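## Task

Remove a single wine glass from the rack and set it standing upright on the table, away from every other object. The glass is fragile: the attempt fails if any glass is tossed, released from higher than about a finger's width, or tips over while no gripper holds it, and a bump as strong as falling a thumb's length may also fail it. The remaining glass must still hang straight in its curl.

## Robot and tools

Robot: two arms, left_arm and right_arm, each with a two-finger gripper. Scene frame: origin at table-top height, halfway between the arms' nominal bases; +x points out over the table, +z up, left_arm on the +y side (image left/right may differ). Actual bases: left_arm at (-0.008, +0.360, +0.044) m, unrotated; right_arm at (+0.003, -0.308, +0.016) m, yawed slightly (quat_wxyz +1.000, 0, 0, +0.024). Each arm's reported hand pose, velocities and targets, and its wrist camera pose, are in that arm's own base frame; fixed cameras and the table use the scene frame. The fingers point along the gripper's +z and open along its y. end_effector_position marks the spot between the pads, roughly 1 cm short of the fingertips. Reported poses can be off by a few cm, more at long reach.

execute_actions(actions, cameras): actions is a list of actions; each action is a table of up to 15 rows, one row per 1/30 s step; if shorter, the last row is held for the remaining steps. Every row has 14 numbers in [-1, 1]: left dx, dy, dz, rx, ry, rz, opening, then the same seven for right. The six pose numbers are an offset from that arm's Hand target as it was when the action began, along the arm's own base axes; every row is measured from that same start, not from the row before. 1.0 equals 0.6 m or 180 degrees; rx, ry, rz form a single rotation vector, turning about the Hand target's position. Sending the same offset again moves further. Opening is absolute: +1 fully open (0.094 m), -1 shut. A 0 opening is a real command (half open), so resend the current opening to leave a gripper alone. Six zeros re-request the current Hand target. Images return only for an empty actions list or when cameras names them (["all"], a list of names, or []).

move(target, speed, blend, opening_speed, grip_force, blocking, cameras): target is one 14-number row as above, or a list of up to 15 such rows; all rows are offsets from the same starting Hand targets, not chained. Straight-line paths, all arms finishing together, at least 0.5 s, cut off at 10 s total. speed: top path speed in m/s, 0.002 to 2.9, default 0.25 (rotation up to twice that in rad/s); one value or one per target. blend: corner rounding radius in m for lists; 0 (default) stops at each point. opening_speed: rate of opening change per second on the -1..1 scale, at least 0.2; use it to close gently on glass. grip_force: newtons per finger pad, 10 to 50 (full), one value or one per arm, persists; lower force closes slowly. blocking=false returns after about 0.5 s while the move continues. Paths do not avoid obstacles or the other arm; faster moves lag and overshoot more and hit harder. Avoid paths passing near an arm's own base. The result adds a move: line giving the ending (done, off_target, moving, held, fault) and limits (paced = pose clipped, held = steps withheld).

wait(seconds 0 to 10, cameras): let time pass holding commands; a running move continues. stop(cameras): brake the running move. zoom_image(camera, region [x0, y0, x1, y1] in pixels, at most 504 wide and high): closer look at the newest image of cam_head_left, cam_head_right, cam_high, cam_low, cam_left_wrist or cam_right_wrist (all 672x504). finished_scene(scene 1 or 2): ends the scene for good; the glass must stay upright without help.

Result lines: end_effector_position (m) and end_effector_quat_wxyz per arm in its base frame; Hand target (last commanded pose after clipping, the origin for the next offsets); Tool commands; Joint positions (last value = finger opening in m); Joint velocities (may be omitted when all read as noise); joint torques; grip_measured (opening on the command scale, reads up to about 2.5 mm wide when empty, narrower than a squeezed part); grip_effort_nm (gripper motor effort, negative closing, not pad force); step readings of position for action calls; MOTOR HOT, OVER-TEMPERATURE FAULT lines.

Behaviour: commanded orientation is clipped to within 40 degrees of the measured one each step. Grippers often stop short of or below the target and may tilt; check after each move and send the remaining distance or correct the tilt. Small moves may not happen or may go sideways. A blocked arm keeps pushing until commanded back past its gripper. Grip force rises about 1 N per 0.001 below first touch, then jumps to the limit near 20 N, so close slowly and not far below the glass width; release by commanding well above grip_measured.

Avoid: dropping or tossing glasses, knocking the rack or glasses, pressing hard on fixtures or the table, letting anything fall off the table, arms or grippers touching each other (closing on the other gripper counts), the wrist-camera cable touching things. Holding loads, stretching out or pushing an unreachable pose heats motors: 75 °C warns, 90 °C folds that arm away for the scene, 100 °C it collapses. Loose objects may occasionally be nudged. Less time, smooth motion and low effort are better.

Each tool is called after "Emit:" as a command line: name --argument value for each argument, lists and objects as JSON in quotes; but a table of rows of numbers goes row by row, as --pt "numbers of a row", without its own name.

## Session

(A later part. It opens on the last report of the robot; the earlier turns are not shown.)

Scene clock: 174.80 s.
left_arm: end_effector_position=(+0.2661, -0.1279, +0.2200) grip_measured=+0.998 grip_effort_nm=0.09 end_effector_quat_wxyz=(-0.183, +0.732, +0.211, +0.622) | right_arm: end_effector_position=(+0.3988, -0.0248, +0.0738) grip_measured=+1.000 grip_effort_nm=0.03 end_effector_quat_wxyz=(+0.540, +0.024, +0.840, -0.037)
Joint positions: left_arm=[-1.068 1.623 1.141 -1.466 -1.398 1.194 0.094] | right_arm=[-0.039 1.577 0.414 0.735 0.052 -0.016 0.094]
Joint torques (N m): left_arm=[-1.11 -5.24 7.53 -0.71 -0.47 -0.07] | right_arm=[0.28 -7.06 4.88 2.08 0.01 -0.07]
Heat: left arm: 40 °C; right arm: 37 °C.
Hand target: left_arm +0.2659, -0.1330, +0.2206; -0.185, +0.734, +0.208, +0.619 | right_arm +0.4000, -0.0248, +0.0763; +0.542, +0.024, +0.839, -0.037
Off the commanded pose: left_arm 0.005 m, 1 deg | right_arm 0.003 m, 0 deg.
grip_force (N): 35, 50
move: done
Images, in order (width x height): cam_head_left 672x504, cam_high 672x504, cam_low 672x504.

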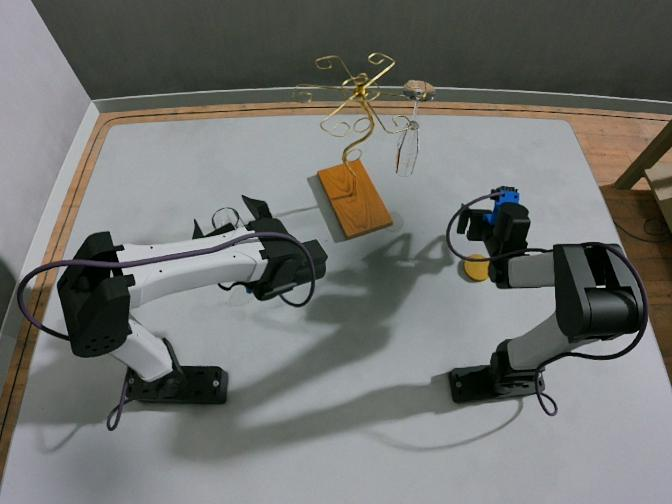

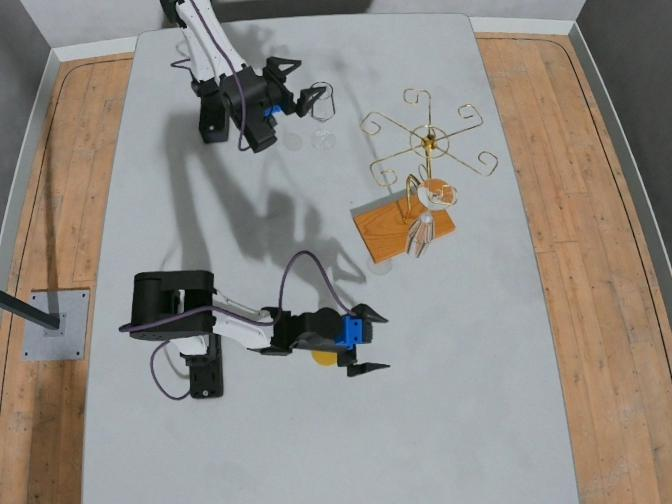

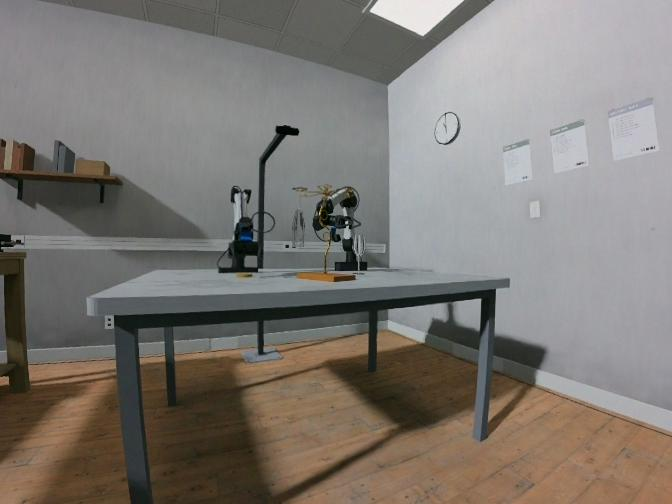

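Emit:
move --target '[-0.2407, -0.2267, 0.0167, 0, 0, -0.2222, 1, 0, 0, 0, 0, 0, 0, 1]' --speed 0.25 --cameras '["cam_low", "cam_high", "cam_head_left"]'

Emit:
zoom_image --camera "cam_low" --region '[280, 170, 400, 290]'

Emit:
zoom_image --camera "cam_high" --region '[240, 30, 480, 270]'

Scene clock: 178.17 s.
left_arm: end_effector_position=(+0.1231, -0.2648, +0.2267) grip_measured=+0.998 grip_effort_nm=0.09 end_effector_quat_wxyz=(+0.033, +0.763, -0.053, +0.643) | right_arm: end_effector_position=(+0.3988, -0.0248, +0.0738) grip_measured=+1.000 grip_effort_nm=0.03 end_effector_quat_wxyz=(+0.540, +0.024, +0.840, -0.037)
Joint positions: left_arm=[-1.762 1.61 1.16 -1.512 -1.386 1.191 0.094] | right_arm=[-0.039 1.577 0.414 0.735 0.052 -0.016 0.094]
Joint torques (N m): left_arm=[-0.69 -6.31 7.05 -0.51 -0.61 0.16] | right_arm=[0.31 -7.17 4.96 2.04 0.01 -0.06]
Heat: left arm: 39 °C; right arm: 37 °C.
Hand target: left_arm +0.1215, -0.2689, +0.2306; +0.038, +0.761, -0.056, +0.645 | right_arm +0.4000, -0.0248, +0.0763; +0.542, +0.024, +0.839, -0.037
Off the commanded pose: left_arm 0.006 m, 1 deg | right_arm 0.003 m, 0 deg.
grip_force (N): 35, 50
move: done
Images, in order (width x height): cam_head_left 672x504, cam_high 672x504, cam_low 672x504.

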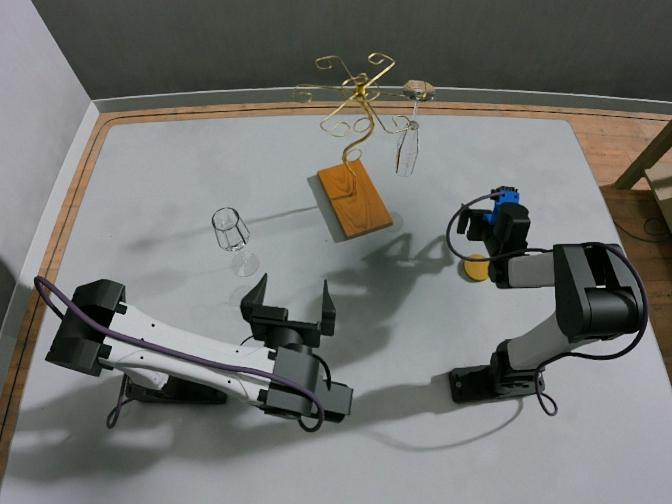

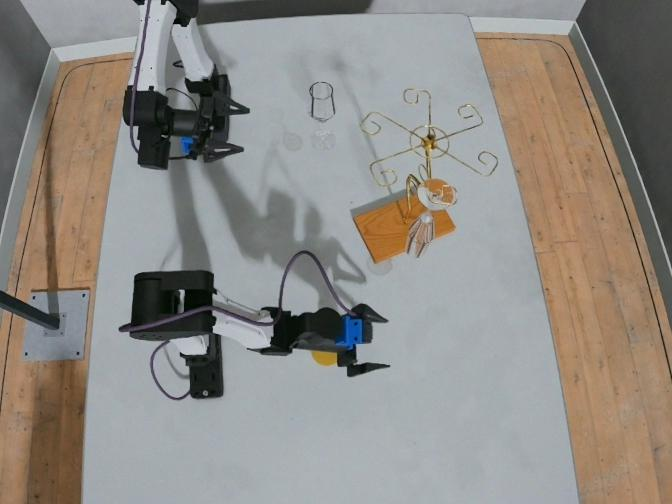

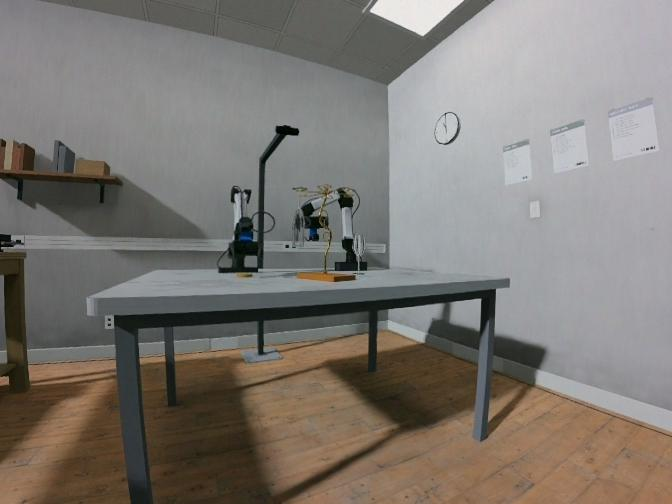

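Scaled by 4.200 from the camera's 672x504 image, which has a finer 960x720 frame.

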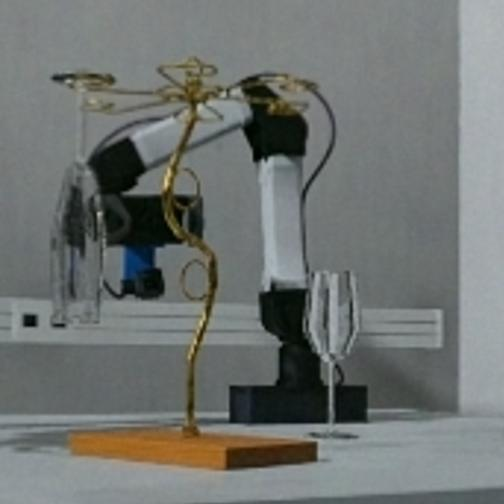

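Scaled by 2.100 from the camera's 672x504 image, which has a finer 960x720 frame.

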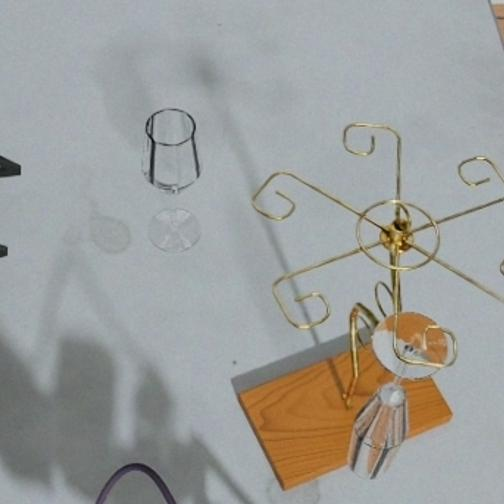

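Emit:
finished_scene --scene 1

The scene is finished: the task was done.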